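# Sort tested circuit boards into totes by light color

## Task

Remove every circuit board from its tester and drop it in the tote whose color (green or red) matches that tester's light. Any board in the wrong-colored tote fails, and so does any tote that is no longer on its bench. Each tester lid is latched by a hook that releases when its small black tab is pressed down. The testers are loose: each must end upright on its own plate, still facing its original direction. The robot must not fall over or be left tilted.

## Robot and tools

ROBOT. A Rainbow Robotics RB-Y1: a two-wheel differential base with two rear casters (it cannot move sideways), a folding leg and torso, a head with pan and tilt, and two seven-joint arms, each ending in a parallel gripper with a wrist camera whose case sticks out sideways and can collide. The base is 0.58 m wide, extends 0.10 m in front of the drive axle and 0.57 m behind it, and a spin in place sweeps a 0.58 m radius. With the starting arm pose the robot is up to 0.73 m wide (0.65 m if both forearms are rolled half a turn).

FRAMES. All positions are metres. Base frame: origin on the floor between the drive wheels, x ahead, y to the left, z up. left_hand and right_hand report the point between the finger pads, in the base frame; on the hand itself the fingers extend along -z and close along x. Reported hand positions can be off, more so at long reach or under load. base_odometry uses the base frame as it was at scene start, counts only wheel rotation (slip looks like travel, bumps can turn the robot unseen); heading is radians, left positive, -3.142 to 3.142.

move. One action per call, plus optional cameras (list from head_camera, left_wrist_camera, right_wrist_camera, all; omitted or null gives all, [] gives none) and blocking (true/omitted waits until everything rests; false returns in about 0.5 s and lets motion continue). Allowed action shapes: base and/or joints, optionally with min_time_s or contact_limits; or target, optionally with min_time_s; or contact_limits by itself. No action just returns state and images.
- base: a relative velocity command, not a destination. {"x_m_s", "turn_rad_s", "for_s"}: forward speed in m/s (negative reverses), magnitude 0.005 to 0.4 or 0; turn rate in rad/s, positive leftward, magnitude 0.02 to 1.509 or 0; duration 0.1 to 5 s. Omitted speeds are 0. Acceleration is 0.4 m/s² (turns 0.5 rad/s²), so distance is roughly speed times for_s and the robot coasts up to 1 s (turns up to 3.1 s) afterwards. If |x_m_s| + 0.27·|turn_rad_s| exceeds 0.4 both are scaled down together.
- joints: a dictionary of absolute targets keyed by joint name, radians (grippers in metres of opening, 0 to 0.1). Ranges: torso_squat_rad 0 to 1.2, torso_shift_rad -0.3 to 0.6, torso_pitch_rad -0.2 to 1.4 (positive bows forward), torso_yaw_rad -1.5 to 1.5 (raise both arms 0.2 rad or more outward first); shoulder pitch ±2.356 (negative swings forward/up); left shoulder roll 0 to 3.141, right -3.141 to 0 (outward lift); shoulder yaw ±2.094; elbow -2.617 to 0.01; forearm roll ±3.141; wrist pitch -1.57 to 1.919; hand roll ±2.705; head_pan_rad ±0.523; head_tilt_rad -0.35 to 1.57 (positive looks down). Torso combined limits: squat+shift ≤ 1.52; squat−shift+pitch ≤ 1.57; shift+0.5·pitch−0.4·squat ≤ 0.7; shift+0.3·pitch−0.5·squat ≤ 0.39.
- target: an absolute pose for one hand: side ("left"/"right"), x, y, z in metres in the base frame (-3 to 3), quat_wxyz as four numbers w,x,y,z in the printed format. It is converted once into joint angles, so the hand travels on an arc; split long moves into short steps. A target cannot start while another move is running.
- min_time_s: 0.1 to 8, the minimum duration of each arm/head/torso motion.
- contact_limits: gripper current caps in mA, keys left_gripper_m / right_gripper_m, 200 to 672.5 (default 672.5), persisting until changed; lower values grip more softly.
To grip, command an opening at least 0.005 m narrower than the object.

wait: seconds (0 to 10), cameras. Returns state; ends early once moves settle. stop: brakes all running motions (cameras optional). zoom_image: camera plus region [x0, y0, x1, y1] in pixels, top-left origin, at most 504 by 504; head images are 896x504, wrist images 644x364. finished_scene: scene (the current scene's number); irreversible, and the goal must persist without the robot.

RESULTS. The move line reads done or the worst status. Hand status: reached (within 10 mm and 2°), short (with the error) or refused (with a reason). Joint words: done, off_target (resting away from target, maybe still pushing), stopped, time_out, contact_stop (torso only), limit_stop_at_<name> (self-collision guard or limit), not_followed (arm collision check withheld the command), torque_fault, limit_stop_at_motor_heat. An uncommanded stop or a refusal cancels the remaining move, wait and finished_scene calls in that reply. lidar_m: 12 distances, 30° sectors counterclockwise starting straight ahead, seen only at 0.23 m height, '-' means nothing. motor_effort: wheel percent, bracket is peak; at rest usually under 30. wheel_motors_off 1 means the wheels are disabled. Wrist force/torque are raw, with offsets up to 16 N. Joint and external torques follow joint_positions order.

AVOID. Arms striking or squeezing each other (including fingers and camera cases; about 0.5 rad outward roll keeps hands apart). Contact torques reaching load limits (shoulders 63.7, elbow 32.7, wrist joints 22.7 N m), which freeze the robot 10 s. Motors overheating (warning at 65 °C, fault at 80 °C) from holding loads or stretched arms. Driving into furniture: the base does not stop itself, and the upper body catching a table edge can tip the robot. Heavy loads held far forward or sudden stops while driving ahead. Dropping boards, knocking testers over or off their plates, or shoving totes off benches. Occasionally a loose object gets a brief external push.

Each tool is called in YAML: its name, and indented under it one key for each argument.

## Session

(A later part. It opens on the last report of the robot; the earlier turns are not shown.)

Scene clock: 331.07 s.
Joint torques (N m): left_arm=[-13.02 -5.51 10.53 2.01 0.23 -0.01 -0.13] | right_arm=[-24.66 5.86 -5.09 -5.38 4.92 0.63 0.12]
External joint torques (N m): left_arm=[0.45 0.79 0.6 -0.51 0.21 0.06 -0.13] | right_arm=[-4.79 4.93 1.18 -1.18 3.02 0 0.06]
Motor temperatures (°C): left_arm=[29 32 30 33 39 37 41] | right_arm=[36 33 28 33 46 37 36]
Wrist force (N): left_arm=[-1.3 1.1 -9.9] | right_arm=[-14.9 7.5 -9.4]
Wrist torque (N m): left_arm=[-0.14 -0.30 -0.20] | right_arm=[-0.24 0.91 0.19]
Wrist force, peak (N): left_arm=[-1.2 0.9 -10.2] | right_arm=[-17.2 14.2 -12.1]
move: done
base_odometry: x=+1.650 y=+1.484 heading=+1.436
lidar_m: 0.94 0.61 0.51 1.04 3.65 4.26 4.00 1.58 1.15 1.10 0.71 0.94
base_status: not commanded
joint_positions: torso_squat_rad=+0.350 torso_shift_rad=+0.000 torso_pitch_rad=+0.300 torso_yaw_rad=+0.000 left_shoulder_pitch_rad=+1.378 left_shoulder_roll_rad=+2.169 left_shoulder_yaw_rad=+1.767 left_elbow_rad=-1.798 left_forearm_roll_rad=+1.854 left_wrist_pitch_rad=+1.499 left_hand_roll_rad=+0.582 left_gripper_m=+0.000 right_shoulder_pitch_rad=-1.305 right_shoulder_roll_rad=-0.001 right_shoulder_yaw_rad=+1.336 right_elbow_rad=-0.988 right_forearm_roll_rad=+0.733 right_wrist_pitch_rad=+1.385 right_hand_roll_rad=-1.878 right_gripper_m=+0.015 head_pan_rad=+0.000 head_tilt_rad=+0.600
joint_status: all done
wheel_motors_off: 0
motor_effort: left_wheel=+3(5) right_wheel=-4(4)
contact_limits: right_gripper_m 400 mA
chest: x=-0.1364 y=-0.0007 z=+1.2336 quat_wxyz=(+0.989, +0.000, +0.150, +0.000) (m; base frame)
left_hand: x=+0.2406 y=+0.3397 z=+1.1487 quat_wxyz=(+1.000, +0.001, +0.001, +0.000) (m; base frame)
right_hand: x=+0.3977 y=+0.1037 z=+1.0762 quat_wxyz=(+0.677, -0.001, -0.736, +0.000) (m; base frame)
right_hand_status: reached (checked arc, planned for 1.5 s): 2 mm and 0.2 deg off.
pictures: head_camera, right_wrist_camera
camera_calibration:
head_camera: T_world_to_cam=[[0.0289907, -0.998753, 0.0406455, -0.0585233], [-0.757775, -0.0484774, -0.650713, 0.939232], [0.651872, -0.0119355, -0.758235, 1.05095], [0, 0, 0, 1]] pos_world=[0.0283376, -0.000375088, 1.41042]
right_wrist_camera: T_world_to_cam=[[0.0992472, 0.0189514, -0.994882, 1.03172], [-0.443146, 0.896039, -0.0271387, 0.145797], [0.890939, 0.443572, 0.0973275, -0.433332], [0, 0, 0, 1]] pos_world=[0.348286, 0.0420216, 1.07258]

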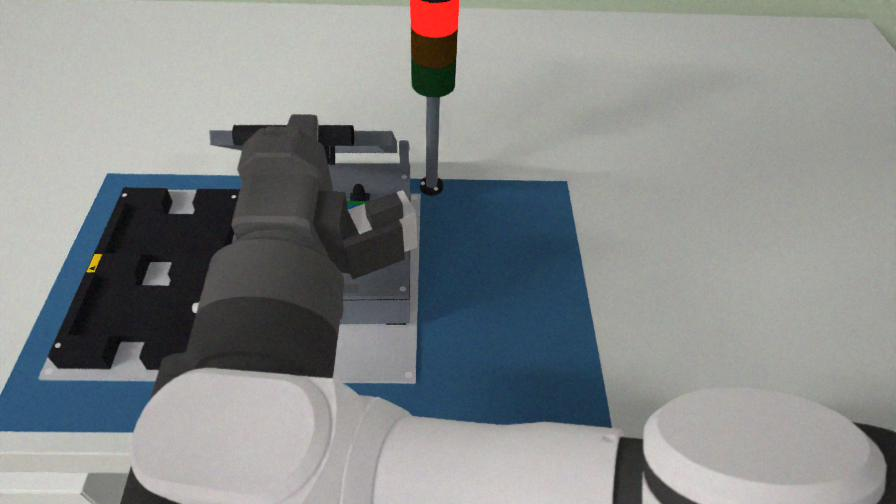

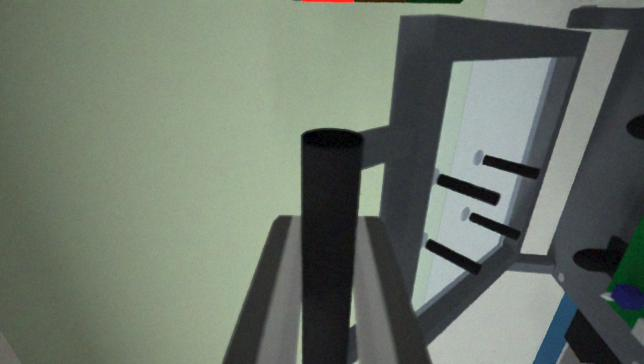

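Works excellently.

move:
  target: {"side":"right","x":0.4458,"y":0.105,"z":1.1047,"quat_wxyz":[0.574,0,-0.819,0]}
  min_time_s: 1.5
  cameras: []

move:
  target: {"side":"right","x":0.502,"y":0.105,"z":1.1155,"quat_wxyz":[0.5,0,-0.866,0]}
  min_time_s: 1.5
  cameras: ["right_wrist_camera","head_camera"]

move:
  target: {"side":"right","x":0.545,"y":0.105,"z":1.1115,"quat_wxyz":[0.4617,0,-0.887,0]}
  min_time_s: 1.5
  cameras: ["right_wrist_camera","head_camera"]

Scene clock: 342.83 s.
Joint torques (N m): left_arm=[-12.93 -5.63 10.53 2.1 0.24 -0.12 -0.11] | right_arm=[-23.11 -4.31 -4.36 0.85 1.4 0.83 0.12]
External joint torques (N m): left_arm=[0.54 0.66 0.6 -0.42 0.22 -0.05 -0.11] | right_arm=[-0.99 -2.08 1.05 1.26 -0.03 -0.38 0.06]
Wrist force (N): left_arm=[-1.5 1.1 -9.7] | right_arm=[-4.0 9.7 -0.3]
Wrist torque (N m): left_arm=[-0.14 -0.31 -0.20] | right_arm=[-0.41 0.70 0.13]
Wrist force, peak (N): left_arm=[-1.3 1.2 -10.2] | right_arm=[13.8 21.9 6.3]
move: short
base_odometry: x=+1.650 y=+1.484 heading=+1.436
lidar_m: 0.94 0.61 0.51 1.04 3.65 4.26 4.00 1.57 1.14 1.10 0.71 0.96
base_status: not commanded
joint_positions: torso_squat_rad=+0.350 torso_shift_rad=+0.000 torso_pitch_rad=+0.300 torso_yaw_rad=+0.000 left_shoulder_pitch_rad=+1.378 left_shoulder_roll_rad=+2.169 left_shoulder_yaw_rad=+1.767 left_elbow_rad=-1.798 left_forearm_roll_rad=+1.854 left_wrist_pitch_rad=+1.499 left_hand_roll_rad=+0.582 left_gripper_m=+0.000 right_shoulder_pitch_rad=-1.471 right_shoulder_roll_rad=+0.001 right_shoulder_yaw_rad=+1.570 right_elbow_rad=-0.713 right_forearm_roll_rad=+0.700 right_wrist_pitch_rad=+1.240 right_hand_roll_rad=-2.181 right_gripper_m=+0.015 head_pan_rad=+0.000 head_tilt_rad=+0.600
joint_status: all done
wheel_motors_off: 0
motor_effort: left_wheel=+4(6) right_wheel=-2(5)
contact_limits: right_gripper_m 400 mA
chest: x=-0.1367 y=-0.0007 z=+1.2337 quat_wxyz=(+0.989, +0.000, +0.149, +0.000) (m; base frame)
left_hand: x=+0.2402 y=+0.3397 z=+1.1490 quat_wxyz=(+1.000, +0.001, +0.001, +0.000) (m; base frame)
right_hand: x=+0.4449 y=+0.1047 z=+1.1052 quat_wxyz=(+0.612, +0.034, -0.789, +0.047) (m; base frame)
right_hand_status: short (checked arc, as near as the solve gets, planned for 1.5 s): 1 mm and 8.7 deg off. The place is met; only the turn is off.
pictures: none
No camera images: "cameras" was empty.

Scene clock: 344.67 s.
Joint torques (N m): left_arm=[-12.85 -5.4 10.3 2.04 0.22 -0.06 -0.23] | right_arm=[-0.82 -0.04 -1.45 -1.44 -3.43 -7.73 0.28]
External joint torques (N m): left_arm=[0.62 0.87 0.37 -0.5 0.2 0.02 -0.23] | right_arm=[23.41 4.26 2.54 -2.5 -4.35 -9.27 0.23]
Wrist force (N): left_arm=[-1.6 1.2 -9.9] | right_arm=[37.4 1.8 -0.2]
Wrist torque (N m): left_arm=[-0.15 -0.33 -0.20] | right_arm=[-0.41 -0.27 -0.04]
Wrist force, peak (N): left_arm=[-1.2 1.1 -10.2] | right_arm=[45.6 7.9 1.2]
move: short
base_odometry: x=+1.650 y=+1.484 heading=+1.436
lidar_m: 0.94 0.61 0.51 1.04 3.65 4.25 4.00 1.58 1.15 1.10 0.70 0.95
base_status: not commanded
joint_positions: torso_squat_rad=+0.350 torso_shift_rad=-0.001 torso_pitch_rad=+0.298 torso_yaw_rad=+0.000 left_shoulder_pitch_rad=+1.378 left_shoulder_roll_rad=+2.169 left_shoulder_yaw_rad=+1.767 left_elbow_rad=-1.798 left_forearm_roll_rad=+1.854 left_wrist_pitch_rad=+1.499 left_hand_roll_rad=+0.582 left_gripper_m=+0.000 right_shoulder_pitch_rad=-1.550 right_shoulder_roll_rad=-0.001 right_shoulder_yaw_rad=+1.570 right_elbow_rad=-0.459 right_forearm_roll_rad=+0.777 right_wrist_pitch_rad=+0.877 right_hand_roll_rad=-2.341 right_gripper_m=+0.016 head_pan_rad=+0.000 head_tilt_rad=+0.600
joint_status: all done
wheel_motors_off: 0
motor_effort: left_wheel=+4(6) right_wheel=-2(5)
contact_limits: right_gripper_m 400 mA
chest: x=-0.1378 y=-0.0010 z=+1.2338 quat_wxyz=(+0.989, +0.001, +0.148, +0.000) (m; base frame)
left_hand: x=+0.2394 y=+0.3394 z=+1.1500 quat_wxyz=(+1.000, +0.001, +0.000, +0.000) (m; base frame)
right_hand: x=+0.5014 y=+0.1042 z=+1.1215 quat_wxyz=(+0.625, +0.065, -0.770, +0.113) (m; base frame)
right_hand_status: short (checked arc, as near as the solve gets, planned for 1.5 s): 6 mm and 23.5 deg off. The place is met; only the turn is off.
pictures: head_camera, right_wrist_camera
camera_calibration:
head_camera: T_world_to_cam=[[0.0287741, -0.998776, 0.0402347, -0.058304], [-0.756069, -0.0480762, -0.652724, 0.940897], [0.653859, -0.0116386, -0.756526, 1.05011], [0, 0, 0, 1]] pos_world=[0.0264349, -0.00077606, 1.41093]
right_wrist_camera: T_world_to_cam=[[0.2214, -0.0173999, -0.975028, 0.986726], [-0.638943, 0.752744, -0.158518, 0.452941], [0.736705, 0.658083, 0.15554, -0.540759], [0, 0, 0, 1]] pos_world=[0.469322, 0.0320842, 1.11799]

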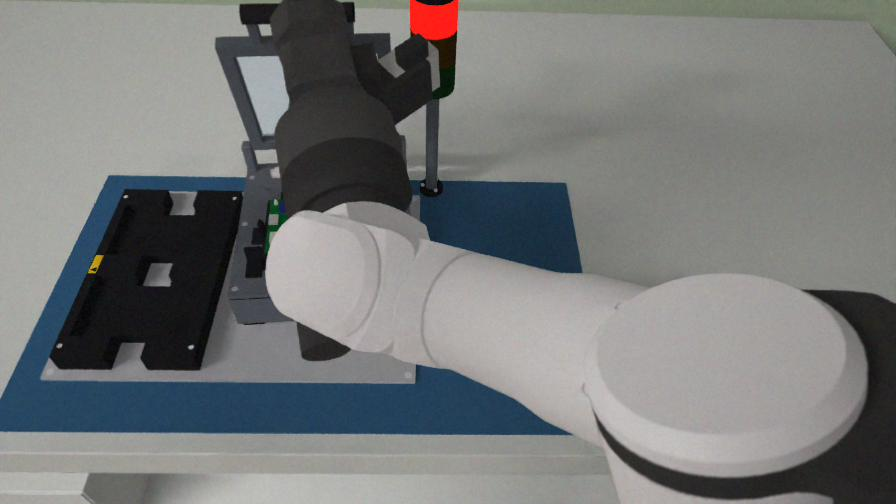

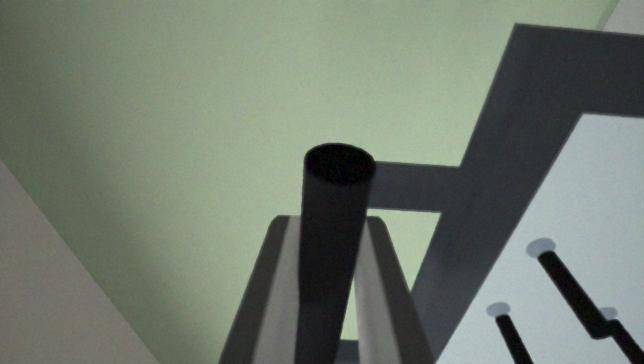

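Scene clock: 346.50 s.
Joint torques (N m): left_arm=[-12.89 -5.58 10.56 2.06 0.2 -0.03 -0.1] | right_arm=[23.35 1.9 1.04 -1.36 -4.59 -11.47 0.97]
External joint torques (N m): left_arm=[0.58 0.67 0.63 -0.48 0.18 0.04 -0.09] | right_arm=[49.34 8.47 3.78 -3.57 -4.99 -13.02 0.92]
Wrist force (N): left_arm=[-1.2 1.2 -9.7] | right_arm=[66.2 10.1 -4.0]
Wrist torque (N m): left_arm=[-0.15 -0.28 -0.19] | right_arm=[-0.35 -0.96 -0.09]
Wrist force, peak (N): left_arm=[-1.3 1.0 -10.1] | right_arm=[93.3 -10.6 0.6]
move: short
base_odometry: x=+1.650 y=+1.484 heading=+1.436
lidar_m: 0.94 0.61 0.51 1.04 3.65 4.26 4.00 1.58 1.15 1.10 0.70 0.94
base_status: not commanded
joint_positions: torso_squat_rad=+0.350 torso_shift_rad=-0.001 torso_pitch_rad=+0.296 torso_yaw_rad=+0.000 left_shoulder_pitch_rad=+1.378 left_shoulder_roll_rad=+2.169 left_shoulder_yaw_rad=+1.767 left_elbow_rad=-1.798 left_forearm_roll_rad=+1.854 left_wrist_pitch_rad=+1.499 left_hand_roll_rad=+0.582 left_gripper_m=+0.000 right_shoulder_pitch_rad=-1.671 right_shoulder_roll_rad=-0.012 right_shoulder_yaw_rad=+1.558 right_elbow_rad=-0.266 right_forearm_roll_rad=+0.642 right_wrist_pitch_rad=+0.396 right_hand_roll_rad=-2.314 right_gripper_m=+0.027 head_pan_rad=+0.000 head_tilt_rad=+0.600
joint_status: all done
wheel_motors_off: 0
motor_effort: left_wheel=+4(7) right_wheel=-3(4)
contact_limits: right_gripper_m 400 mA
chest: x=-0.1386 y=-0.0009 z=+1.2339 quat_wxyz=(+0.989, +0.001, +0.148, +0.000) (m; base frame)
left_hand: x=+0.2387 y=+0.3396 z=+1.1507 quat_wxyz=(+1.000, +0.001, -0.001, +0.000) (m; base frame)
right_hand: x=+0.5442 y=+0.1046 z=+1.1226 quat_wxyz=(+0.708, +0.089, -0.679, +0.173) (m; base frame)
right_hand_status: short (checked arc, as near as the solve gets, planned for 1.5 s): 11 mm and 43.4 deg off.
pictures: head_camera, right_wrist_camera
camera_calibration:
head_camera: T_world_to_cam=[[0.028919, -0.998773, 0.0401897, -0.0581283], [-0.755088, -0.0481736, -0.653851, 0.941898], [0.654985, -0.0114381, -0.755555, 1.04974], [0, 0, 0, 1]] pos_world=[0.0253328, -0.000675374, 1.41133]
right_wrist_camera: T_world_to_cam=[[-0.00935297, -0.0989446, -0.995049, 1.13491], [-0.74023, 0.669704, -0.0596355, 0.432953], [0.672289, 0.736007, -0.0795054, -0.282008], [0, 0, 0, 1]] pos_world=[0.52069, 0.0299034, 1.13269]

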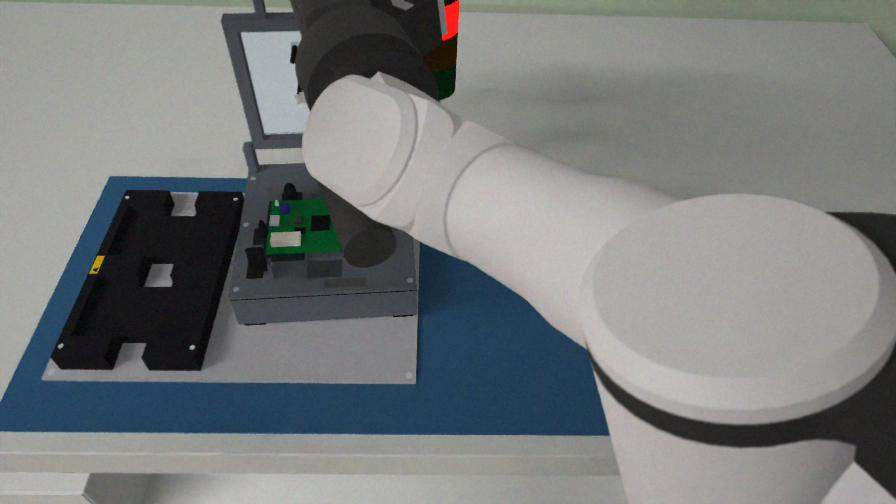

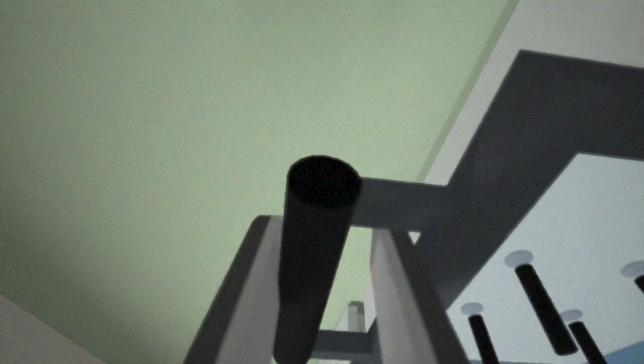

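move:
  joints: {"right_gripper_m":0.06}
  cameras: ["right_wrist_camera","head_camera"]

Scene clock: 352.93 s.
Joint torques (N m): left_arm=[-13.09 -5.56 10.66 2.13 0.19 -0.05 -0.16] | right_arm=[23.45 2.33 0.95 -1.31 -4.56 -11.33 1.07]
External joint torques (N m): left_arm=[0.38 0.69 0.73 -0.41 0.17 0.02 -0.16] | right_arm=[49.44 8.9 3.69 -3.51 -4.96 -12.88 1.01]
Wrist force (N): left_arm=[-1.2 1.1 -10.0] | right_arm=[68.1 9.7 -4.7]
Wrist torque (N m): left_arm=[-0.14 -0.29 -0.18] | right_arm=[-0.24 -0.91 -0.25]
Wrist force, peak (N): left_arm=[-1.6 1.2 -10.2] | right_arm=[68.6 9.2 -3.1]
move: off_target
base_odometry: x=+1.650 y=+1.484 heading=+1.436
lidar_m: 0.95 0.61 0.50 1.04 3.66 4.26 4.00 1.58 1.15 1.10 0.70 0.95
base_status: not commanded
joint_positions: torso_squat_rad=+0.350 torso_shift_rad=-0.001 torso_pitch_rad=+0.296 torso_yaw_rad=+0.000 left_shoulder_pitch_rad=+1.378 left_shoulder_roll_rad=+2.169 left_shoulder_yaw_rad=+1.767 left_elbow_rad=-1.798 left_forearm_roll_rad=+1.854 left_wrist_pitch_rad=+1.499 left_hand_roll_rad=+0.582 left_gripper_m=+0.000 right_shoulder_pitch_rad=-1.671 right_shoulder_roll_rad=-0.012 right_shoulder_yaw_rad=+1.558 right_elbow_rad=-0.266 right_forearm_roll_rad=+0.642 right_wrist_pitch_rad=+0.396 right_hand_roll_rad=-2.314 right_gripper_m=+0.028 head_pan_rad=+0.000 head_tilt_rad=+0.600
joint_status: right_gripper_m off_target (ended at +0.028, target +0.060)
wheel_motors_off: 0
motor_effort: left_wheel=+4(6) right_wheel=-1(4)
contact_limits: right_gripper_m 400 mA
chest: x=-0.1386 y=-0.0009 z=+1.2339 quat_wxyz=(+0.989, +0.001, +0.148, +0.000) (m; base frame)
left_hand: x=+0.2387 y=+0.3396 z=+1.1507 quat_wxyz=(+1.000, +0.001, -0.001, +0.000) (m; base frame)
right_hand: x=+0.5442 y=+0.1046 z=+1.1225 quat_wxyz=(+0.708, +0.089, -0.679, +0.173) (m; base frame)
pictures: head_camera, right_wrist_camera
camera_calibration:
head_camera: T_world_to_cam=[[0.028919, -0.998773, 0.0401897, -0.0581283], [-0.755088, -0.0481736, -0.653851, 0.941898], [0.654985, -0.0114381, -0.755555, 1.04974], [0, 0, 0, 1]] pos_world=[0.0253328, -0.000675374, 1.41133]
right_wrist_camera: T_world_to_cam=[[-0.00935297, -0.0989446, -0.995049, 1.13491], [-0.74023, 0.669704, -0.0596355, 0.432953], [0.672289, 0.736007, -0.0795054, -0.282008], [0, 0, 0, 1]] pos_world=[0.52069, 0.0299034, 1.13269]

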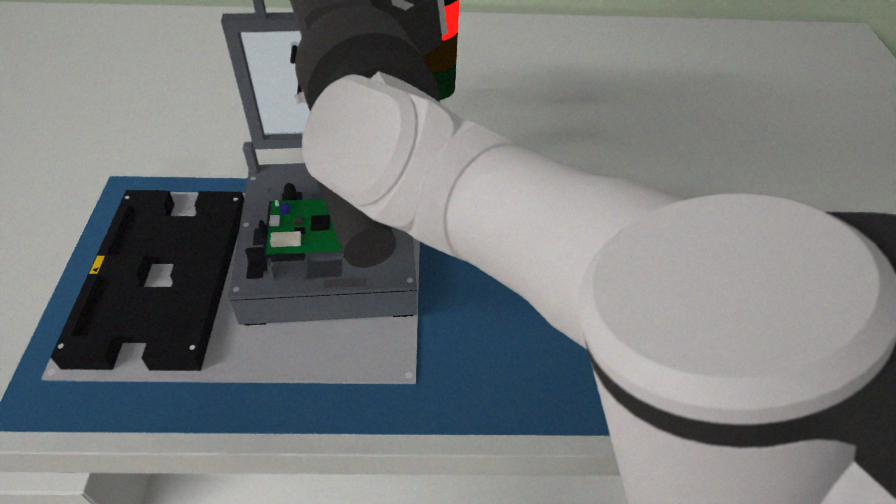

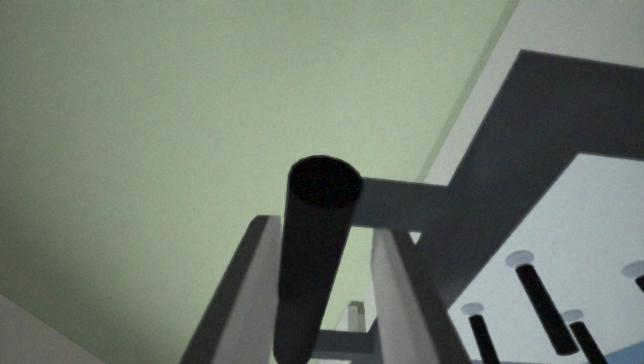

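move:
  target: {"side":"right","x":0.528,"y":0.105,"z":1.122,"quat_wxyz":[0.708,0.089,-0.679,0.173]}
  cameras: ["right_wrist_camera","head_camera"]

Scene clock: 360.90 s.
Joint torques (N m): left_arm=[-13.04 -5.53 10.72 2.23 0.17 -0.02 -0.14] | right_arm=[7.59 -4.6 2.23 2.1 -4.77 -4.16 0.48]
External joint torques (N m): left_arm=[0.43 0.73 0.79 -0.3 0.15 0.06 -0.14] | right_arm=[33.58 2.07 8.6 1.17 -5.63 -5.34 0.42]
Wrist force (N): left_arm=[-1.3 1.2 -9.9] | right_arm=[43.0 13.3 -3.6]
Wrist torque (N m): left_arm=[-0.14 -0.30 -0.19] | right_arm=[-0.12 -0.53 -0.03]
Wrist force, peak (N): left_arm=[-1.4 1.1 -10.2] | right_arm=[68.5 9.5 -4.4]
move: done
base_odometry: x=+1.650 y=+1.484 heading=+1.436
lidar_m: 0.95 0.60 0.50 1.04 3.66 4.26 4.01 1.58 1.15 1.10 0.71 0.95
base_status: not commanded
joint_positions: torso_squat_rad=+0.350 torso_shift_rad=-0.001 torso_pitch_rad=+0.297 torso_yaw_rad=+0.000 left_shoulder_pitch_rad=+1.378 left_shoulder_roll_rad=+2.169 left_shoulder_yaw_rad=+1.767 left_elbow_rad=-1.798 left_forearm_roll_rad=+1.854 left_wrist_pitch_rad=+1.499 left_hand_roll_rad=+0.582 left_gripper_m=+0.000 right_shoulder_pitch_rad=-1.649 right_shoulder_roll_rad=-0.191 right_shoulder_yaw_rad=+1.511 right_elbow_rad=-0.674 right_forearm_roll_rad=+0.491 right_wrist_pitch_rad=+0.592 right_hand_roll_rad=-2.073 right_gripper_m=+0.031 head_pan_rad=+0.000 head_tilt_rad=+0.600
joint_status: all done
wheel_motors_off: 0
motor_effort: left_wheel=+6(10) right_wheel=-6(7)
contact_limits: right_gripper_m 400 mA
chest: x=-0.1379 y=-0.0008 z=+1.2338 quat_wxyz=(+0.989, +0.001, +0.148, +0.000) (m; base frame)
left_hand: x=+0.2392 y=+0.3397 z=+1.1501 quat_wxyz=(+1.000, +0.001, +0.000, +0.000) (m; base frame)
right_hand: x=+0.5289 y=+0.1072 z=+1.1273 quat_wxyz=(+0.701, +0.092, -0.685, +0.173) (m; base frame)
right_hand_status: reached (checked arc, planned for 0.7 s): 6 mm and 1.1 deg off.
pictures: head_camera, right_wrist_camera
camera_calibration:
head_camera: T_world_to_cam=[[0.0289892, -0.998762, 0.0404356, -0.0582908], [-0.755874, -0.0483736, -0.652927, 0.941106], [0.654075, -0.0116364, -0.756341, 1.05005], [0, 0, 0, 1]] pos_world=[0.0262341, -0.000474973, 1.41103]
right_wrist_camera: T_world_to_cam=[[0.00766837, -0.0918411, -0.995744, 1.13082], [-0.743546, 0.66531, -0.0670901, 0.43079], [0.66864, 0.740897, -0.0631863, -0.290031], [0, 0, 0, 1]] pos_world=[0.505567, 0.0321297, 1.13659]

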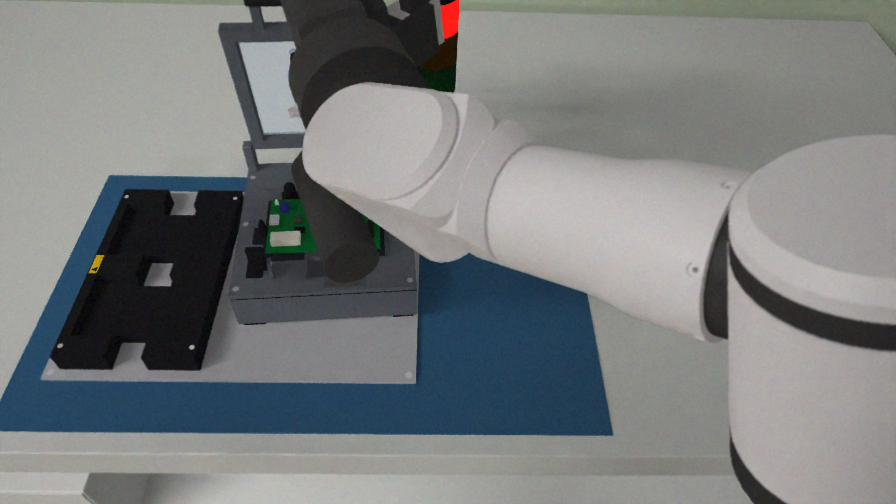

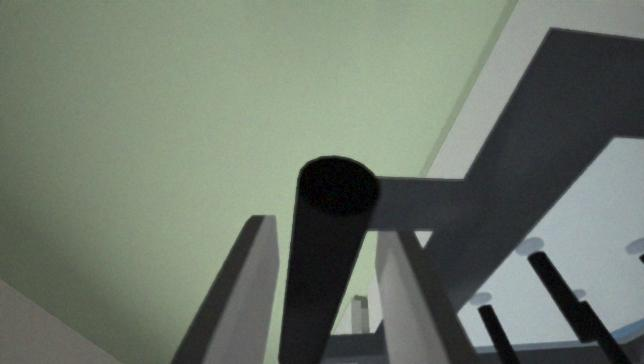

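move:
  target: {"side":"right","x":0.522,"y":0.106,"z":1.135,"quat_wxyz":[0.708,0.089,-0.679,0.173]}
  cameras: ["right_wrist_camera"]

move:
  target: {"side":"right","x":0.505,"y":0.106,"z":1.138,"quat_wxyz":[0.708,0.089,-0.679,0.173]}
  cameras: ["right_wrist_camera","head_camera"]

Scene clock: 367.47 s.
Joint torques (N m): left_arm=[-12.85 -5.34 10.63 2.21 0.21 -0.02 -0.16] | right_arm=[3.58 -3.37 2.21 1.8 -4.92 -3.18 0.21]
External joint torques (N m): left_arm=[0.62 0.93 0.7 -0.32 0.2 0.05 -0.16] | right_arm=[29.56 3.56 9.69 1.18 -5.96 -4.16 0.16]
Wrist force (N): left_arm=[-1.3 0.9 -9.9] | right_arm=[42.8 11.0 2.2]
Wrist torque (N m): left_arm=[-0.12 -0.29 -0.20] | right_arm=[-0.09 -0.04 0.00]
Wrist force, peak (N): left_arm=[-1.5 1.2 -10.2] | right_arm=[43.6 14.1 -3.7]
move: done
base_odometry: x=+1.650 y=+1.484 heading=+1.436
lidar_m: 0.94 0.60 0.50 1.04 3.66 4.26 4.00 1.59 1.15 1.10 0.71 0.94
base_status: not commanded
joint_positions: torso_squat_rad=+0.350 torso_shift_rad=-0.001 torso_pitch_rad=+0.298 torso_yaw_rad=+0.000 left_shoulder_pitch_rad=+1.378 left_shoulder_roll_rad=+2.169 left_shoulder_yaw_rad=+1.767 left_elbow_rad=-1.798 left_forearm_roll_rad=+1.854 left_wrist_pitch_rad=+1.499 left_hand_roll_rad=+0.582 left_gripper_m=+0.000 right_shoulder_pitch_rad=-1.664 right_shoulder_roll_rad=-0.254 right_shoulder_yaw_rad=+1.489 right_elbow_rad=-0.812 right_forearm_roll_rad=+0.396 right_wrist_pitch_rad=+0.649 right_hand_roll_rad=-1.960 right_gripper_m=+0.059 head_pan_rad=+0.000 head_tilt_rad=+0.600
joint_status: all done
wheel_motors_off: 0
on_its_own: right_gripper_m moved +0.027 to your old target +0.060
motor_effort: left_wheel=+5(6) right_wheel=-3(6)
contact_limits: right_gripper_m 400 mA
chest: x=-0.1378 y=-0.0008 z=+1.2338 quat_wxyz=(+0.989, +0.001, +0.148, +0.000) (m; base frame)
left_hand: x=+0.2393 y=+0.3396 z=+1.1500 quat_wxyz=(+1.000, +0.001, +0.000, +0.000) (m; base frame)
right_hand: x=+0.5231 y=+0.1072 z=+1.1402 quat_wxyz=(+0.704, +0.090, -0.683, +0.173) (m; base frame)
right_hand_status: reached (checked arc, planned for 0.4 s): 5 mm and 0.6 deg off.
pictures: right_wrist_camera
camera_calibration:
right_wrist_camera: T_world_to_cam=[[0.000135408, -0.0959281, -0.995388, 1.14757], [-0.740978, 0.668423, -0.0645184, 0.422694], [0.67153, 0.737569, -0.0709901, -0.277622], [0, 0, 0, 1]] pos_world=[0.499483, 0.0323114, 1.14984]

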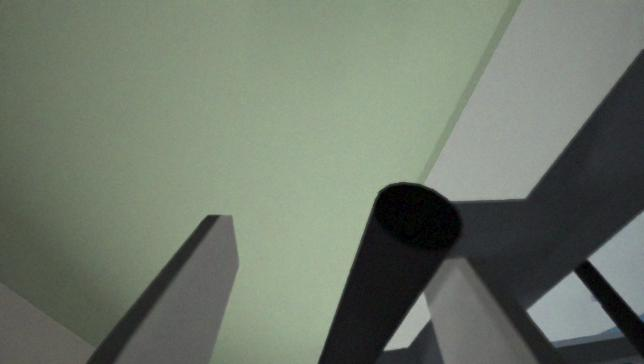

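Scene clock: 368.70 s.
Joint torques (N m): left_arm=[-12.77 -5.63 10.49 2.24 0.19 -0.06 -0.16] | right_arm=[-17.64 -7.44 -5.94 1.04 -0.31 0.4 0.3]
External joint torques (N m): left_arm=[0.7 0.65 0.56 -0.28 0.17 0.02 -0.16] | right_arm=[7.79 -0.73 2.69 0.85 -1.53 -0.46 0.25]
Wrist force (N): left_arm=[-1.5 1.5 -10.0] | right_arm=[3.9 11.8 -5.5]
Wrist torque (N m): left_arm=[-0.18 -0.33 -0.19] | right_arm=[-0.17 0.51 0.35]
Wrist force, peak (N): left_arm=[-1.3 1.3 -10.0] | right_arm=[42.0 14.4 -1.5]
move: done
base_odometry: x=+1.650 y=+1.484 heading=+1.436
lidar_m: 0.94 0.61 0.50 1.04 3.65 4.27 4.00 1.58 1.15 1.10 0.71 0.95
base_status: not commanded
joint_positions: torso_squat_rad=+0.350 torso_shift_rad=+0.000 torso_pitch_rad=+0.299 torso_yaw_rad=+0.000 left_shoulder_pitch_rad=+1.378 left_shoulder_roll_rad=+2.169 left_shoulder_yaw_rad=+1.767 left_elbow_rad=-1.798 left_forearm_roll_rad=+1.854 left_wrist_pitch_rad=+1.499 left_hand_roll_rad=+0.582 left_gripper_m=+0.000 right_shoulder_pitch_rad=-1.648 right_shoulder_roll_rad=-0.315 right_shoulder_yaw_rad=+1.483 right_elbow_rad=-0.978 right_forearm_roll_rad=+0.352 right_wrist_pitch_rad=+0.744 right_hand_roll_rad=-1.893 right_gripper_m=+0.060 head_pan_rad=+0.000 head_tilt_rad=+0.600
joint_status: all done
wheel_motors_off: 0
motor_effort: left_wheel=+5(6) right_wheel=-3(5)
contact_limits: right_gripper_m 400 mA
chest: x=-0.1369 y=-0.0008 z=+1.2337 quat_wxyz=(+0.989, +0.000, +0.149, +0.000) (m; base frame)
left_hand: x=+0.2401 y=+0.3397 z=+1.1492 quat_wxyz=(+1.000, +0.001, +0.001, +0.000) (m; base frame)
right_hand: x=+0.5064 y=+0.1069 z=+1.1379 quat_wxyz=(+0.708, +0.089, -0.679, +0.173) (m; base frame)
right_hand_status: reached (checked arc, planned for 0.5 s): 2 mm and 0.1 deg off.
pictures: head_camera, right_wrist_camera
camera_calibration:
head_camera: T_world_to_cam=[[0.0289392, -0.998759, 0.0405339, -0.0583526], [-0.757133, -0.0483774, -0.651467, 0.93988], [0.65262, -0.0118366, -0.757593, 1.05064], [0, 0, 0, 1]] pos_world=[0.0276365, -0.000375289, 1.41062]
right_wrist_camera: T_world_to_cam=[[-0.00889445, -0.098303, -0.995117, 1.14974], [-0.741148, 0.668706, -0.0594339, 0.404642], [0.671283, 0.737, -0.0788048, -0.257358], [0, 0, 0, 1]] pos_world=[0.482886, 0.0321092, 1.1479]

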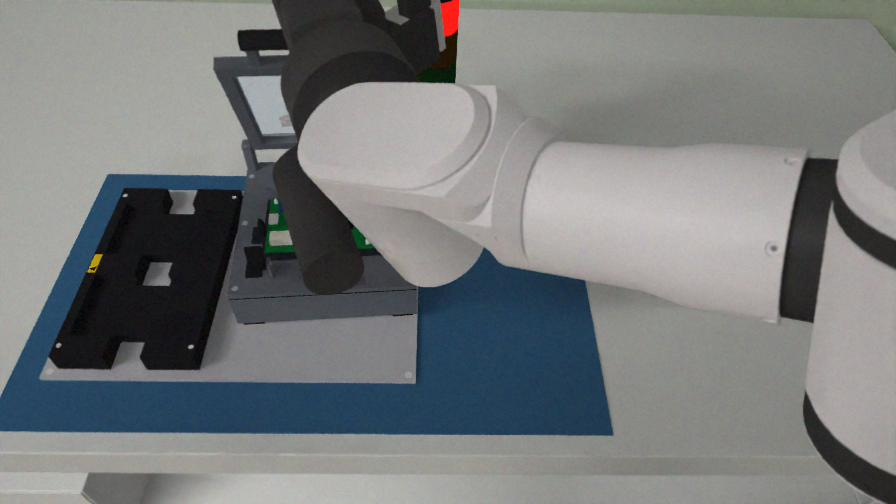

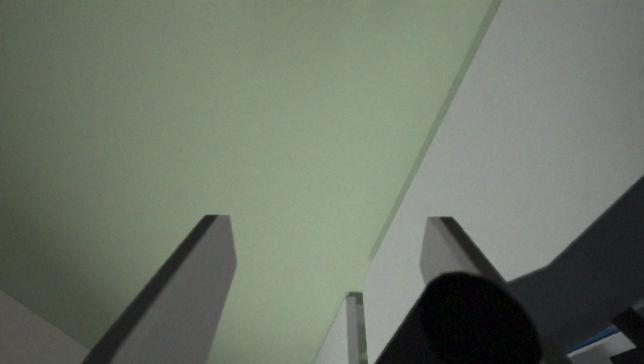

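move:
  target: {"side":"left","x":0.35,"y":0.24,"z":1.08,"quat_wxyz":[0.707,0,-0.707,0]}
  cameras: []

move:
  target: {"side":"left","x":0.44,"y":0.19,"z":1.05,"quat_wxyz":[0.707,0,-0.707,0]}
  cameras: ["left_wrist_camera","head_camera"]

Scene clock: 397.00 s.
Joint torques (N m): left_arm=[-12.63 -9.47 8.69 -3.03 -1.06 1.01 -0.28] | right_arm=[-18.11 -7.29 -5.93 1.33 -0.19 0.63 0.32]
External joint torques (N m): left_arm=[0.29 0.67 0.19 0.5 0.58 0 -0.22] | right_arm=[7.32 -0.58 2.7 1.14 -1.41 -0.23 0.27]
Wrist force (N): left_arm=[-7.5 1.4 -3.5] | right_arm=[3.6 13.4 -4.1]
Wrist torque (N m): left_arm=[-0.12 -0.68 -0.13] | right_arm=[-0.31 0.56 0.29]
Wrist force, peak (N): left_arm=[-1.3 1.2 -10.2] | right_arm=[3.1 15.4 -6.5]
move: done
base_odometry: x=+1.650 y=+1.484 heading=+1.436
lidar_m: 0.94 0.61 0.51 1.04 3.66 4.25 4.01 1.58 1.15 1.10 0.70 0.95
base_status: not commanded
joint_positions: torso_squat_rad=+0.350 torso_shift_rad=+0.000 torso_pitch_rad=+0.299 torso_yaw_rad=+0.000 left_shoulder_pitch_rad=+2.176 left_shoulder_roll_rad=+2.619 left_shoulder_yaw_rad=+1.727 left_elbow_rad=-2.058 left_forearm_roll_rad=-0.802 left_wrist_pitch_rad=+1.325 left_hand_roll_rad=+2.111 left_gripper_m=+0.000 right_shoulder_pitch_rad=-1.648 right_shoulder_roll_rad=-0.315 right_shoulder_yaw_rad=+1.483 right_elbow_rad=-0.978 right_forearm_roll_rad=+0.352 right_wrist_pitch_rad=+0.744 right_hand_roll_rad=-1.893 right_gripper_m=+0.060 head_pan_rad=+0.000 head_tilt_rad=+0.600
joint_status: all done
wheel_motors_off: 0
motor_effort: left_wheel=+6(6) right_wheel=-2(4)
contact_limits: right_gripper_m 400 mA
chest: x=-0.1369 y=-0.0008 z=+1.2337 quat_wxyz=(+0.989, +0.000, +0.149, +0.000) (m; base frame)
left_hand: x=+0.3498 y=+0.2400 z=+1.0800 quat_wxyz=(+0.707, +0.000, -0.707, +0.000) (m; base frame)
left_hand_status: reached (checked arc, planned for 2.1 s): 0 mm and 0.0 deg off.
right_hand: x=+0.5063 y=+0.1069 z=+1.1378 quat_wxyz=(+0.708, +0.090, -0.679, +0.173) (m; base frame)
pictures: none
No camera images: "cameras" was empty.

Scene clock: 398.17 s.
Joint torques (N m): left_arm=[-16.67 -7.99 9.62 -1.61 -1.15 1.12 0.23] | right_arm=[-18.25 -7.5 -5.78 1.78 -0.34 0.62 0.37]
External joint torques (N m): left_arm=[0.95 0.7 0.36 0.93 0.38 0.08 0.28] | right_arm=[7.18 -0.8 2.85 1.6 -1.56 -0.24 0.32]
Wrist force (N): left_arm=[-7.4 1.5 -3.4] | right_arm=[5.0 14.1 -3.3]
Wrist torque (N m): left_arm=[-0.12 -0.70 -0.16] | right_arm=[-0.38 0.54 0.29]
Wrist force, peak (N): left_arm=[-8.2 1.9 -2.9] | right_arm=[5.3 15.5 -3.8]
move: done
base_odometry: x=+1.650 y=+1.484 heading=+1.436
lidar_m: 0.94 0.61 0.51 1.04 3.65 4.26 4.00 1.58 1.15 1.10 0.71 0.96
base_status: not commanded
joint_positions: torso_squat_rad=+0.350 torso_shift_rad=+0.000 torso_pitch_rad=+0.299 torso_yaw_rad=+0.000 left_shoulder_pitch_rad=+2.037 left_shoulder_roll_rad=+2.930 left_shoulder_yaw_rad=+1.756 left_elbow_rad=-1.598 left_forearm_roll_rad=-0.729 left_wrist_pitch_rad=+1.156 left_hand_roll_rad=+2.132 left_gripper_m=+0.000 right_shoulder_pitch_rad=-1.648 right_shoulder_roll_rad=-0.315 right_shoulder_yaw_rad=+1.483 right_elbow_rad=-0.978 right_forearm_roll_rad=+0.352 right_wrist_pitch_rad=+0.744 right_hand_roll_rad=-1.893 right_gripper_m=+0.060 head_pan_rad=+0.000 head_tilt_rad=+0.600
joint_status: all done
wheel_motors_off: 0
motor_effort: left_wheel=+6(6) right_wheel=-2(5)
contact_limits: right_gripper_m 400 mA
chest: x=-0.1369 y=-0.0008 z=+1.2337 quat_wxyz=(+0.989, +0.000, +0.149, +0.000) (m; base frame)
left_hand: x=+0.4400 y=+0.1899 z=+1.0501 quat_wxyz=(+0.707, +0.000, -0.707, +0.000) (m; base frame)
left_hand_status: reached (checked arc, planned for 0.8 s): 0 mm and 0.0 deg off.
right_hand: x=+0.5063 y=+0.1070 z=+1.1377 quat_wxyz=(+0.708, +0.090, -0.679, +0.173) (m; base frame)
pictures: head_camera, left_wrist_camera
camera_calibration:
head_camera: T_world_to_cam=[[0.0289392, -0.998759, 0.0405339, -0.0583526], [-0.757133, -0.0483774, -0.651467, 0.93988], [0.65262, -0.0118366, -0.757593, 1.05064], [0, 0, 0, 1]] pos_world=[0.0276365, -0.000375289, 1.41062]
left_wrist_camera: T_world_to_cam=[[0.0124161, 0.0153238, 0.999805, -1.05956], [-0.488586, -0.872299, 0.0194371, 0.3945], [0.872428, -0.488732, -0.00334361, -0.218534], [0, 0, 0, 1]] pos_world=[0.396557, 0.253554, 1.05096]

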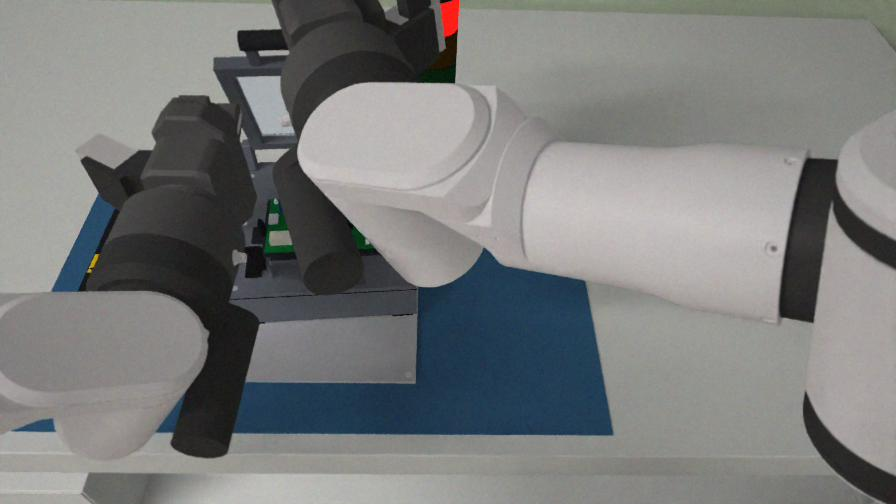

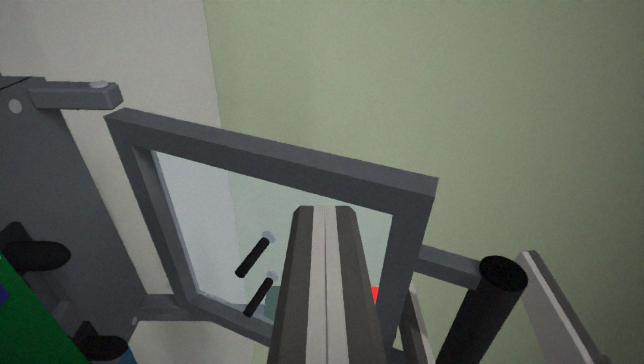

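move:
  target: {"side":"left","x":0.47,"y":0.203,"z":1.06,"quat_wxyz":[0.707,0,-0.707,0]}
  cameras: []

move:
  target: {"side":"left","x":0.495,"y":0.203,"z":1.065,"quat_wxyz":[0.707,0,-0.707,0]}
  min_time_s: 1
  cameras: ["left_wrist_camera"]

move:
  target: {"side":"left","x":0.515,"y":0.203,"z":1.065,"quat_wxyz":[0.707,0,-0.707,0]}
  min_time_s: 1
  cameras: ["left_wrist_camera","right_wrist_camera","head_camera"]

Scene clock: 405.90 s.
Joint torques (N m): left_arm=[-22.85 -10.54 13.57 0.44 -1.84 1.83 0.2] | right_arm=[-13.7 -3.89 -4 -0.72 -1.47 -1.22 0.32]
External joint torques (N m): left_arm=[-4.14 -1.26 4.12 2.31 -0.41 0.72 0.26] | right_arm=[11.75 2.84 4.63 -0.92 -2.69 -2.08 0.26]
Wrist force (N): left_arm=[-11.4 1.7 7.0] | right_arm=[12.7 7.6 -8.6]
Wrist torque (N m): left_arm=[-0.16 -0.71 -0.15] | right_arm=[-0.23 0.17 0.41]
Wrist force, peak (N): left_arm=[-18.3 0.6 10.9] | right_arm=[15.6 7.8 -11.7]
move: done
base_odometry: x=+1.650 y=+1.484 heading=+1.436
lidar_m: 0.94 0.61 0.51 1.04 3.65 4.26 4.01 1.58 1.15 1.10 0.72 0.95
base_status: not commanded
joint_positions: torso_squat_rad=+0.350 torso_shift_rad=+0.000 torso_pitch_rad=+0.299 torso_yaw_rad=+0.000 left_shoulder_pitch_rad=+1.992 left_shoulder_roll_rad=+2.929 left_shoulder_yaw_rad=+1.770 left_elbow_rad=-1.496 left_forearm_roll_rad=-0.707 left_wrist_pitch_rad=+1.056 left_hand_roll_rad=+2.169 left_gripper_m=+0.000 right_shoulder_pitch_rad=-1.649 right_shoulder_roll_rad=-0.315 right_shoulder_yaw_rad=+1.482 right_elbow_rad=-0.978 right_forearm_roll_rad=+0.352 right_wrist_pitch_rad=+0.744 right_hand_roll_rad=-1.893 right_gripper_m=+0.060 head_pan_rad=+0.000 head_tilt_rad=+0.600
joint_status: all done
wheel_motors_off: 0
motor_effort: left_wheel=+5(6) right_wheel=-2(4)
contact_limits: right_gripper_m 400 mA
chest: x=-0.1370 y=-0.0008 z=+1.2337 quat_wxyz=(+0.989, +0.000, +0.149, +0.000) (m; base frame)
left_hand: x=+0.4691 y=+0.2028 z=+1.0590 quat_wxyz=(+0.708, +0.000, -0.706, +0.000) (m; base frame)
left_hand_status: reached (checked arc, planned for 0.4 s): 1 mm and 0.2 deg off.
right_hand: x=+0.5069 y=+0.1064 z=+1.1389 quat_wxyz=(+0.707, +0.089, -0.680, +0.173) (m; base frame)
pictures: none
No camera images: "cameras" was empty.

Scene clock: 407.23 s.
Joint torques (N m): left_arm=[-24.5 -8.67 13.61 0.1 -2.01 1.56 0.44] | right_arm=[-10.14 -1.83 -2.7 -0.73 -2.38 -1.71 0.27]
External joint torques (N m): left_arm=[-4.66 0.73 4.25 1.53 -0.68 0.41 0.49] | right_arm=[15.32 4.92 5.93 -0.93 -3.6 -2.57 0.21]
Wrist force (N): left_arm=[-12.5 2.8 3.9] | right_arm=[16.5 8.6 -4.8]
Wrist torque (N m): left_arm=[-0.14 -0.62 -0.19] | right_arm=[-0.27 -0.03 0.47]
Wrist force, peak (N): left_arm=[-18.4 3.9 12.6] | right_arm=[18.7 7.1 -12.8]
move: done
base_odometry: x=+1.650 y=+1.484 heading=+1.436
lidar_m: 0.94 0.61 0.51 1.04 3.66 4.26 4.00 1.58 1.15 1.10 0.71 0.95
base_status: not commanded
joint_positions: torso_squat_rad=+0.350 torso_shift_rad=+0.000 torso_pitch_rad=+0.299 torso_yaw_rad=+0.000 left_shoulder_pitch_rad=+1.949 left_shoulder_roll_rad=+2.970 left_shoulder_yaw_rad=+1.778 left_elbow_rad=-1.377 left_forearm_roll_rad=-0.696 left_wrist_pitch_rad=+0.980 left_hand_roll_rad=+2.192 left_gripper_m=+0.000 right_shoulder_pitch_rad=-1.650 right_shoulder_roll_rad=-0.316 right_shoulder_yaw_rad=+1.482 right_elbow_rad=-0.978 right_forearm_roll_rad=+0.352 right_wrist_pitch_rad=+0.744 right_hand_roll_rad=-1.893 right_gripper_m=+0.060 head_pan_rad=+0.000 head_tilt_rad=+0.600
joint_status: all done
wheel_motors_off: 0
motor_effort: left_wheel=+5(6) right_wheel=-2(4)
contact_limits: right_gripper_m 400 mA
chest: x=-0.1371 y=-0.0008 z=+1.2337 quat_wxyz=(+0.989, +0.001, +0.149, +0.000) (m; base frame)
left_hand: x=+0.4942 y=+0.2032 z=+1.0640 quat_wxyz=(+0.708, +0.000, -0.706, +0.000) (m; base frame)
left_hand_status: reached (checked arc, planned for 1.0 s): 1 mm and 0.1 deg off.
right_hand: x=+0.5070 y=+0.1063 z=+1.1398 quat_wxyz=(+0.707, +0.089, -0.681, +0.172) (m; base frame)
pictures: left_wrist_camera
camera_calibration:
left_wrist_camera: T_world_to_cam=[[0.0147593, 0.0146133, 0.999784, -1.07546], [-0.488421, -0.87238, 0.0199614, 0.431649], [0.872483, -0.48861, -0.00573831, -0.256695], [0, 0, 0, 1]] pos_world=[0.450661, 0.266854, 1.06514]

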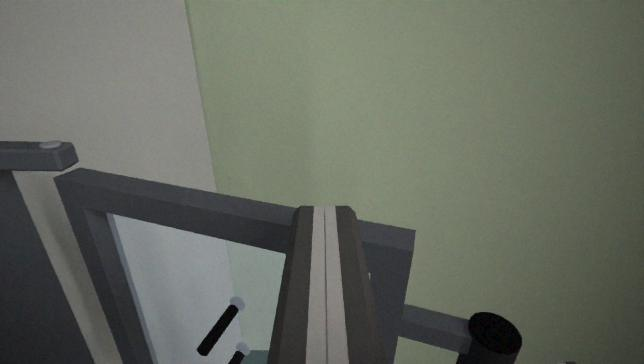

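Scene clock: 408.57 s.
Joint torques (N m): left_arm=[-20.89 -7.22 10.56 0.06 -1.17 0.83 0.28] | right_arm=[-21.63 -4.21 -7.35 0.23 0.67 0.49 0.28]
External joint torques (N m): left_arm=[-0.17 2.21 1.55 1.11 0.08 -0.37 0.34] | right_arm=[3.79 2.49 1.27 0.05 -0.55 -0.37 0.22]
Wrist force (N): left_arm=[-7.2 1.4 -0.5] | right_arm=[-4.1 11.5 -7.0]
Wrist torque (N m): left_arm=[-0.14 -0.73 -0.15] | right_arm=[-0.19 0.45 0.43]
Wrist force, peak (N): left_arm=[-12.4 3.9 5.2] | right_arm=[16.7 9.0 -4.9]
move: done
base_odometry: x=+1.650 y=+1.484 heading=+1.436
lidar_m: 0.95 0.61 0.51 1.04 3.65 4.26 4.01 1.57 1.15 1.10 0.71 0.95
base_status: not commanded
joint_positions: torso_squat_rad=+0.350 torso_shift_rad=+0.000 torso_pitch_rad=+0.300 torso_yaw_rad=+0.000 left_shoulder_pitch_rad=+1.916 left_shoulder_roll_rad=+3.019 left_shoulder_yaw_rad=+1.779 left_elbow_rad=-1.253 left_forearm_roll_rad=-0.706 left_wrist_pitch_rad=+0.914 left_hand_roll_rad=+2.230 left_gripper_m=+0.000 right_shoulder_pitch_rad=-1.647 right_shoulder_roll_rad=-0.315 right_shoulder_yaw_rad=+1.483 right_elbow_rad=-0.978 right_forearm_roll_rad=+0.352 right_wrist_pitch_rad=+0.744 right_hand_roll_rad=-1.893 right_gripper_m=+0.060 head_pan_rad=+0.000 head_tilt_rad=+0.600
joint_status: all done
wheel_motors_off: 0
motor_effort: left_wheel=+4(6) right_wheel=-3(4)
contact_limits: right_gripper_m 400 mA
chest: x=-0.1367 y=-0.0008 z=+1.2337 quat_wxyz=(+0.989, +0.000, +0.149, +0.000) (m; base frame)
left_hand: x=+0.5150 y=+0.2033 z=+1.0644 quat_wxyz=(+0.708, +0.000, -0.707, +0.000) (m; base frame)
left_hand_status: reached (checked arc, planned for 1.0 s): 1 mm and 0.1 deg off.
right_hand: x=+0.5068 y=+0.1061 z=+1.1370 quat_wxyz=(+0.708, +0.089, -0.679, +0.173) (m; base frame)
pictures: head_camera, left_wrist_camera, right_wrist_camera
camera_calibration:
head_camera: T_world_to_cam=[[0.0289553, -0.998759, 0.0405206, -0.0584359], [-0.757408, -0.0483759, -0.651147, 0.939517], [0.652299, -0.0118365, -0.757869, 1.05083], [0, 0, 0, 1]] pos_world=[0.027837, -0.000475295, 1.41052]
left_wrist_camera: T_world_to_cam=[[0.0138685, 0.0148743, 0.999793, -1.07573], [-0.488125, -0.87255, 0.0197522, 0.441932], [0.872663, -0.488298, -0.00484043, -0.275962], [0, 0, 0, 1]] pos_world=[0.471459, 0.266857, 1.06545]
right_wrist_camera: T_world_to_cam=[[-0.0102567, -0.098774, -0.995057, 1.14948], [-0.74043, 0.669554, -0.058831, 0.404226], [0.672055, 0.736166, -0.0800026, -0.256079], [0, 0, 0, 1]] pos_world=[0.48319, 0.0314043, 1.14709]

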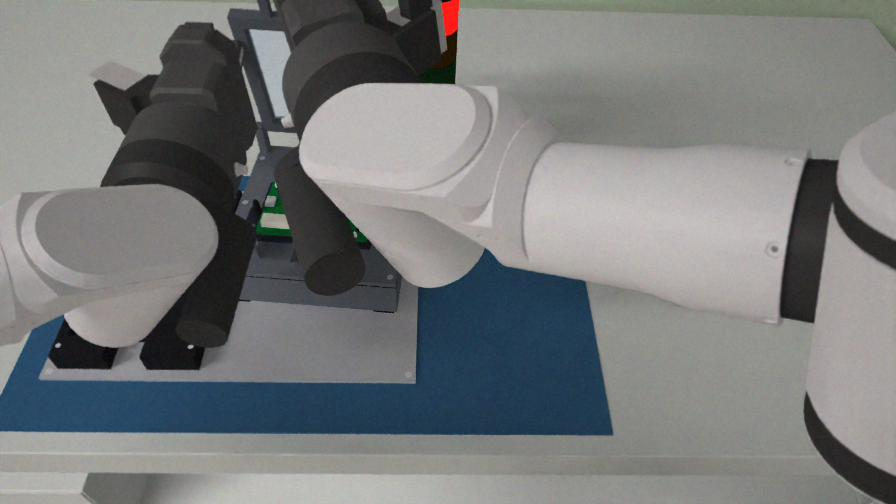

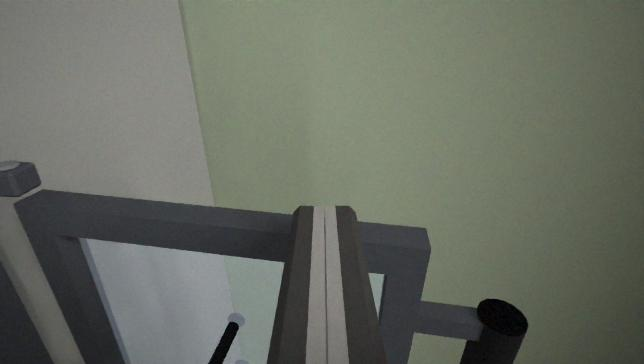

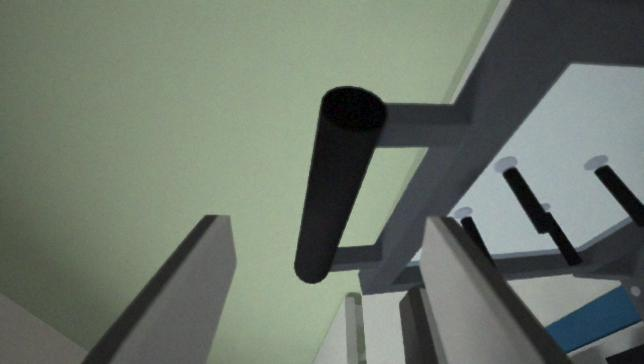

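move:
  target: {"side":"right","x":0.44,"y":0.06,"z":1.15,"quat_wxyz":[0.708,0.089,-0.679,0.173]}
  cameras: []

move:
  target: {"side":"right","x":0.27,"y":-0.2,"z":1.12,"quat_wxyz":[0.866,0,-0.5,0]}
  cameras: ["head_camera","left_wrist_camera"]

Scene clock: 416.03 s.
Joint torques (N m): left_arm=[-20.35 -7.98 10.33 -0.22 -0.99 1.03 0.35] | right_arm=[-19.84 -5.72 -11.32 -1.3 1.33 0.39 0.2]
External joint torques (N m): left_arm=[0.37 1.45 1.32 0.83 0.26 -0.18 0.41] | right_arm=[2.99 0.76 -0.07 -0.18 -0.34 -0.25 0.15]
Wrist force (N): left_arm=[-7.9 1.6 -2.5] | right_arm=[-4.2 11.4 -7.2]
Wrist torque (N m): left_arm=[-0.11 -0.71 -0.16] | right_arm=[-0.15 0.46 0.44]
Wrist force, peak (N): left_arm=[-7.8 1.7 -3.5] | right_arm=[-4.2 13.0 -6.6]
move: done
base_odometry: x=+1.650 y=+1.484 heading=+1.436
lidar_m: 0.94 0.60 0.51 1.03 3.65 4.26 4.00 1.58 1.15 1.10 0.71 0.94
base_status: not commanded
joint_positions: torso_squat_rad=+0.350 torso_shift_rad=+0.000 torso_pitch_rad=+0.300 torso_yaw_rad=+0.000 left_shoulder_pitch_rad=+1.916 left_shoulder_roll_rad=+3.019 left_shoulder_yaw_rad=+1.779 left_elbow_rad=-1.253 left_forearm_roll_rad=-0.706 left_wrist_pitch_rad=+0.914 left_hand_roll_rad=+2.230 left_gripper_m=+0.000 right_shoulder_pitch_rad=-1.577 right_shoulder_roll_rad=-0.607 right_shoulder_yaw_rad=+1.471 right_elbow_rad=-1.583 right_forearm_roll_rad=+0.319 right_wrist_pitch_rad=+1.038 right_hand_roll_rad=-1.774 right_gripper_m=+0.060 head_pan_rad=+0.000 head_tilt_rad=+0.600
joint_status: all done
wheel_motors_off: 0
motor_effort: left_wheel=+5(6) right_wheel=-3(4)
contact_limits: right_gripper_m 400 mA
chest: x=-0.1367 y=-0.0008 z=+1.2337 quat_wxyz=(+0.989, +0.000, +0.149, +0.000) (m; base frame)
left_hand: x=+0.5150 y=+0.2031 z=+1.0645 quat_wxyz=(+0.708, +0.000, -0.707, +0.000) (m; base frame)
right_hand: x=+0.4402 y=+0.0600 z=+1.1502 quat_wxyz=(+0.708, +0.089, -0.679, +0.173) (m; base frame)
right_hand_status: reached (checked arc, planned for 0.9 s): 0 mm and 0.0 deg off.
pictures: none
No camera images: "cameras" was empty.

Scene clock: 417.73 s.
Joint torques (N m): left_arm=[-20.07 -7.97 9.93 -0.46 -1.08 1.1 0.31] | right_arm=[-11.09 -7.37 -9.47 -1.91 1.65 0.07 -0.17]
External joint torques (N m): left_arm=[0.65 1.46 0.92 0.59 0.17 -0.1 0.36] | right_arm=[1.4 1.01 -1.04 0.28 -0.17 -0.37 -0.22]
Wrist force (N): left_arm=[-7.6 1.5 -2.1] | right_arm=[-3.3 10.8 -9.9]
Wrist torque (N m): left_arm=[-0.15 -0.72 -0.15] | right_arm=[-0.06 0.53 0.49]
Wrist force, peak (N): left_arm=[-7.8 1.6 -3.5] | right_arm=[-3.0 13.0 -7.5]
move: done
base_odometry: x=+1.650 y=+1.484 heading=+1.436
lidar_m: 0.95 0.61 0.51 1.04 3.65 4.26 4.00 1.58 1.15 1.10 0.71 0.95
base_status: not commanded
joint_positions: torso_squat_rad=+0.350 torso_shift_rad=+0.000 torso_pitch_rad=+0.300 torso_yaw_rad=+0.000 left_shoulder_pitch_rad=+1.916 left_shoulder_roll_rad=+3.019 left_shoulder_yaw_rad=+1.779 left_elbow_rad=-1.252 left_forearm_roll_rad=-0.706 left_wrist_pitch_rad=+0.914 left_hand_roll_rad=+2.230 left_gripper_m=+0.000 right_shoulder_pitch_rad=-1.344 right_shoulder_roll_rad=-1.422 right_shoulder_yaw_rad=+1.378 right_elbow_rad=-2.616 right_forearm_roll_rad=-0.161 right_wrist_pitch_rad=+1.476 right_hand_roll_rad=-1.814 right_gripper_m=+0.060 head_pan_rad=+0.000 head_tilt_rad=+0.600
joint_status: all done
wheel_motors_off: 0
motor_effort: left_wheel=+5(6) right_wheel=-3(4)
contact_limits: right_gripper_m 400 mA
chest: x=-0.1367 y=-0.0007 z=+1.2337 quat_wxyz=(+0.989, +0.000, +0.149, +0.000) (m; base frame)
left_hand: x=+0.5151 y=+0.2031 z=+1.0645 quat_wxyz=(+0.708, +0.000, -0.707, +0.000) (m; base frame)
right_hand: x=+0.2700 y=-0.2000 z=+1.1201 quat_wxyz=(+0.866, -0.001, -0.500, +0.000) (m; base frame)
right_hand_status: reached (checked arc, planned for 1.4 s): 0 mm and 0.1 deg off.
pictures: head_camera, left_wrist_camera
camera_calibration:
head_camera: T_world_to_cam=[[0.0288908, -0.998758, 0.0405968, -0.0584448], [-0.757411, -0.0483766, -0.651143, 0.939593], [0.652298, -0.0119365, -0.757868, 1.05076], [0, 0, 0, 1]] pos_world=[0.0279371, -0.000375457, 1.41052]
left_wrist_camera: T_world_to_cam=[[0.013743, 0.0150561, 0.999792, -1.07572], [-0.488246, -0.87248, 0.0198502, 0.441827], [0.872598, -0.488418, -0.00463944, -0.27625], [0, 0, 0, 1]] pos_world=[0.471559, 0.266756, 1.06545]

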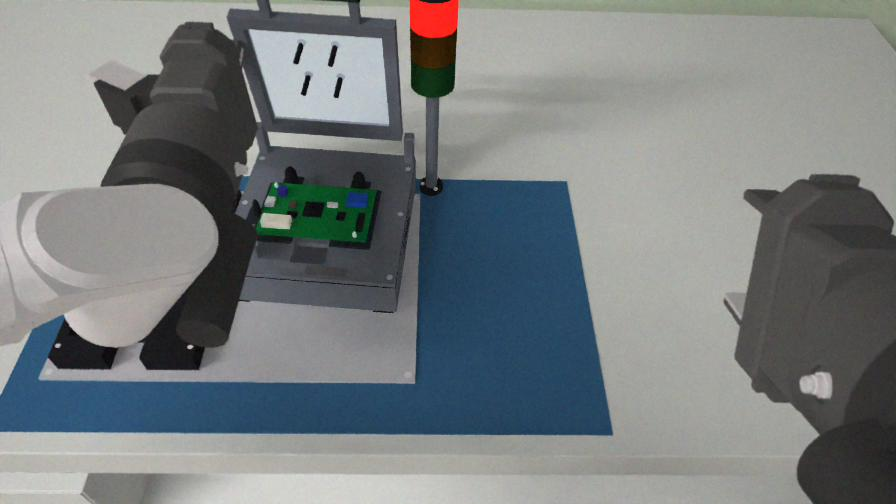

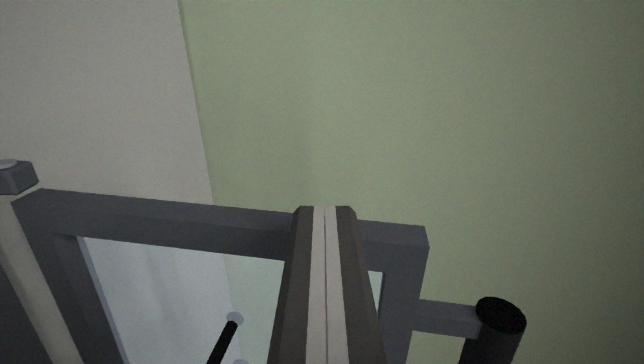

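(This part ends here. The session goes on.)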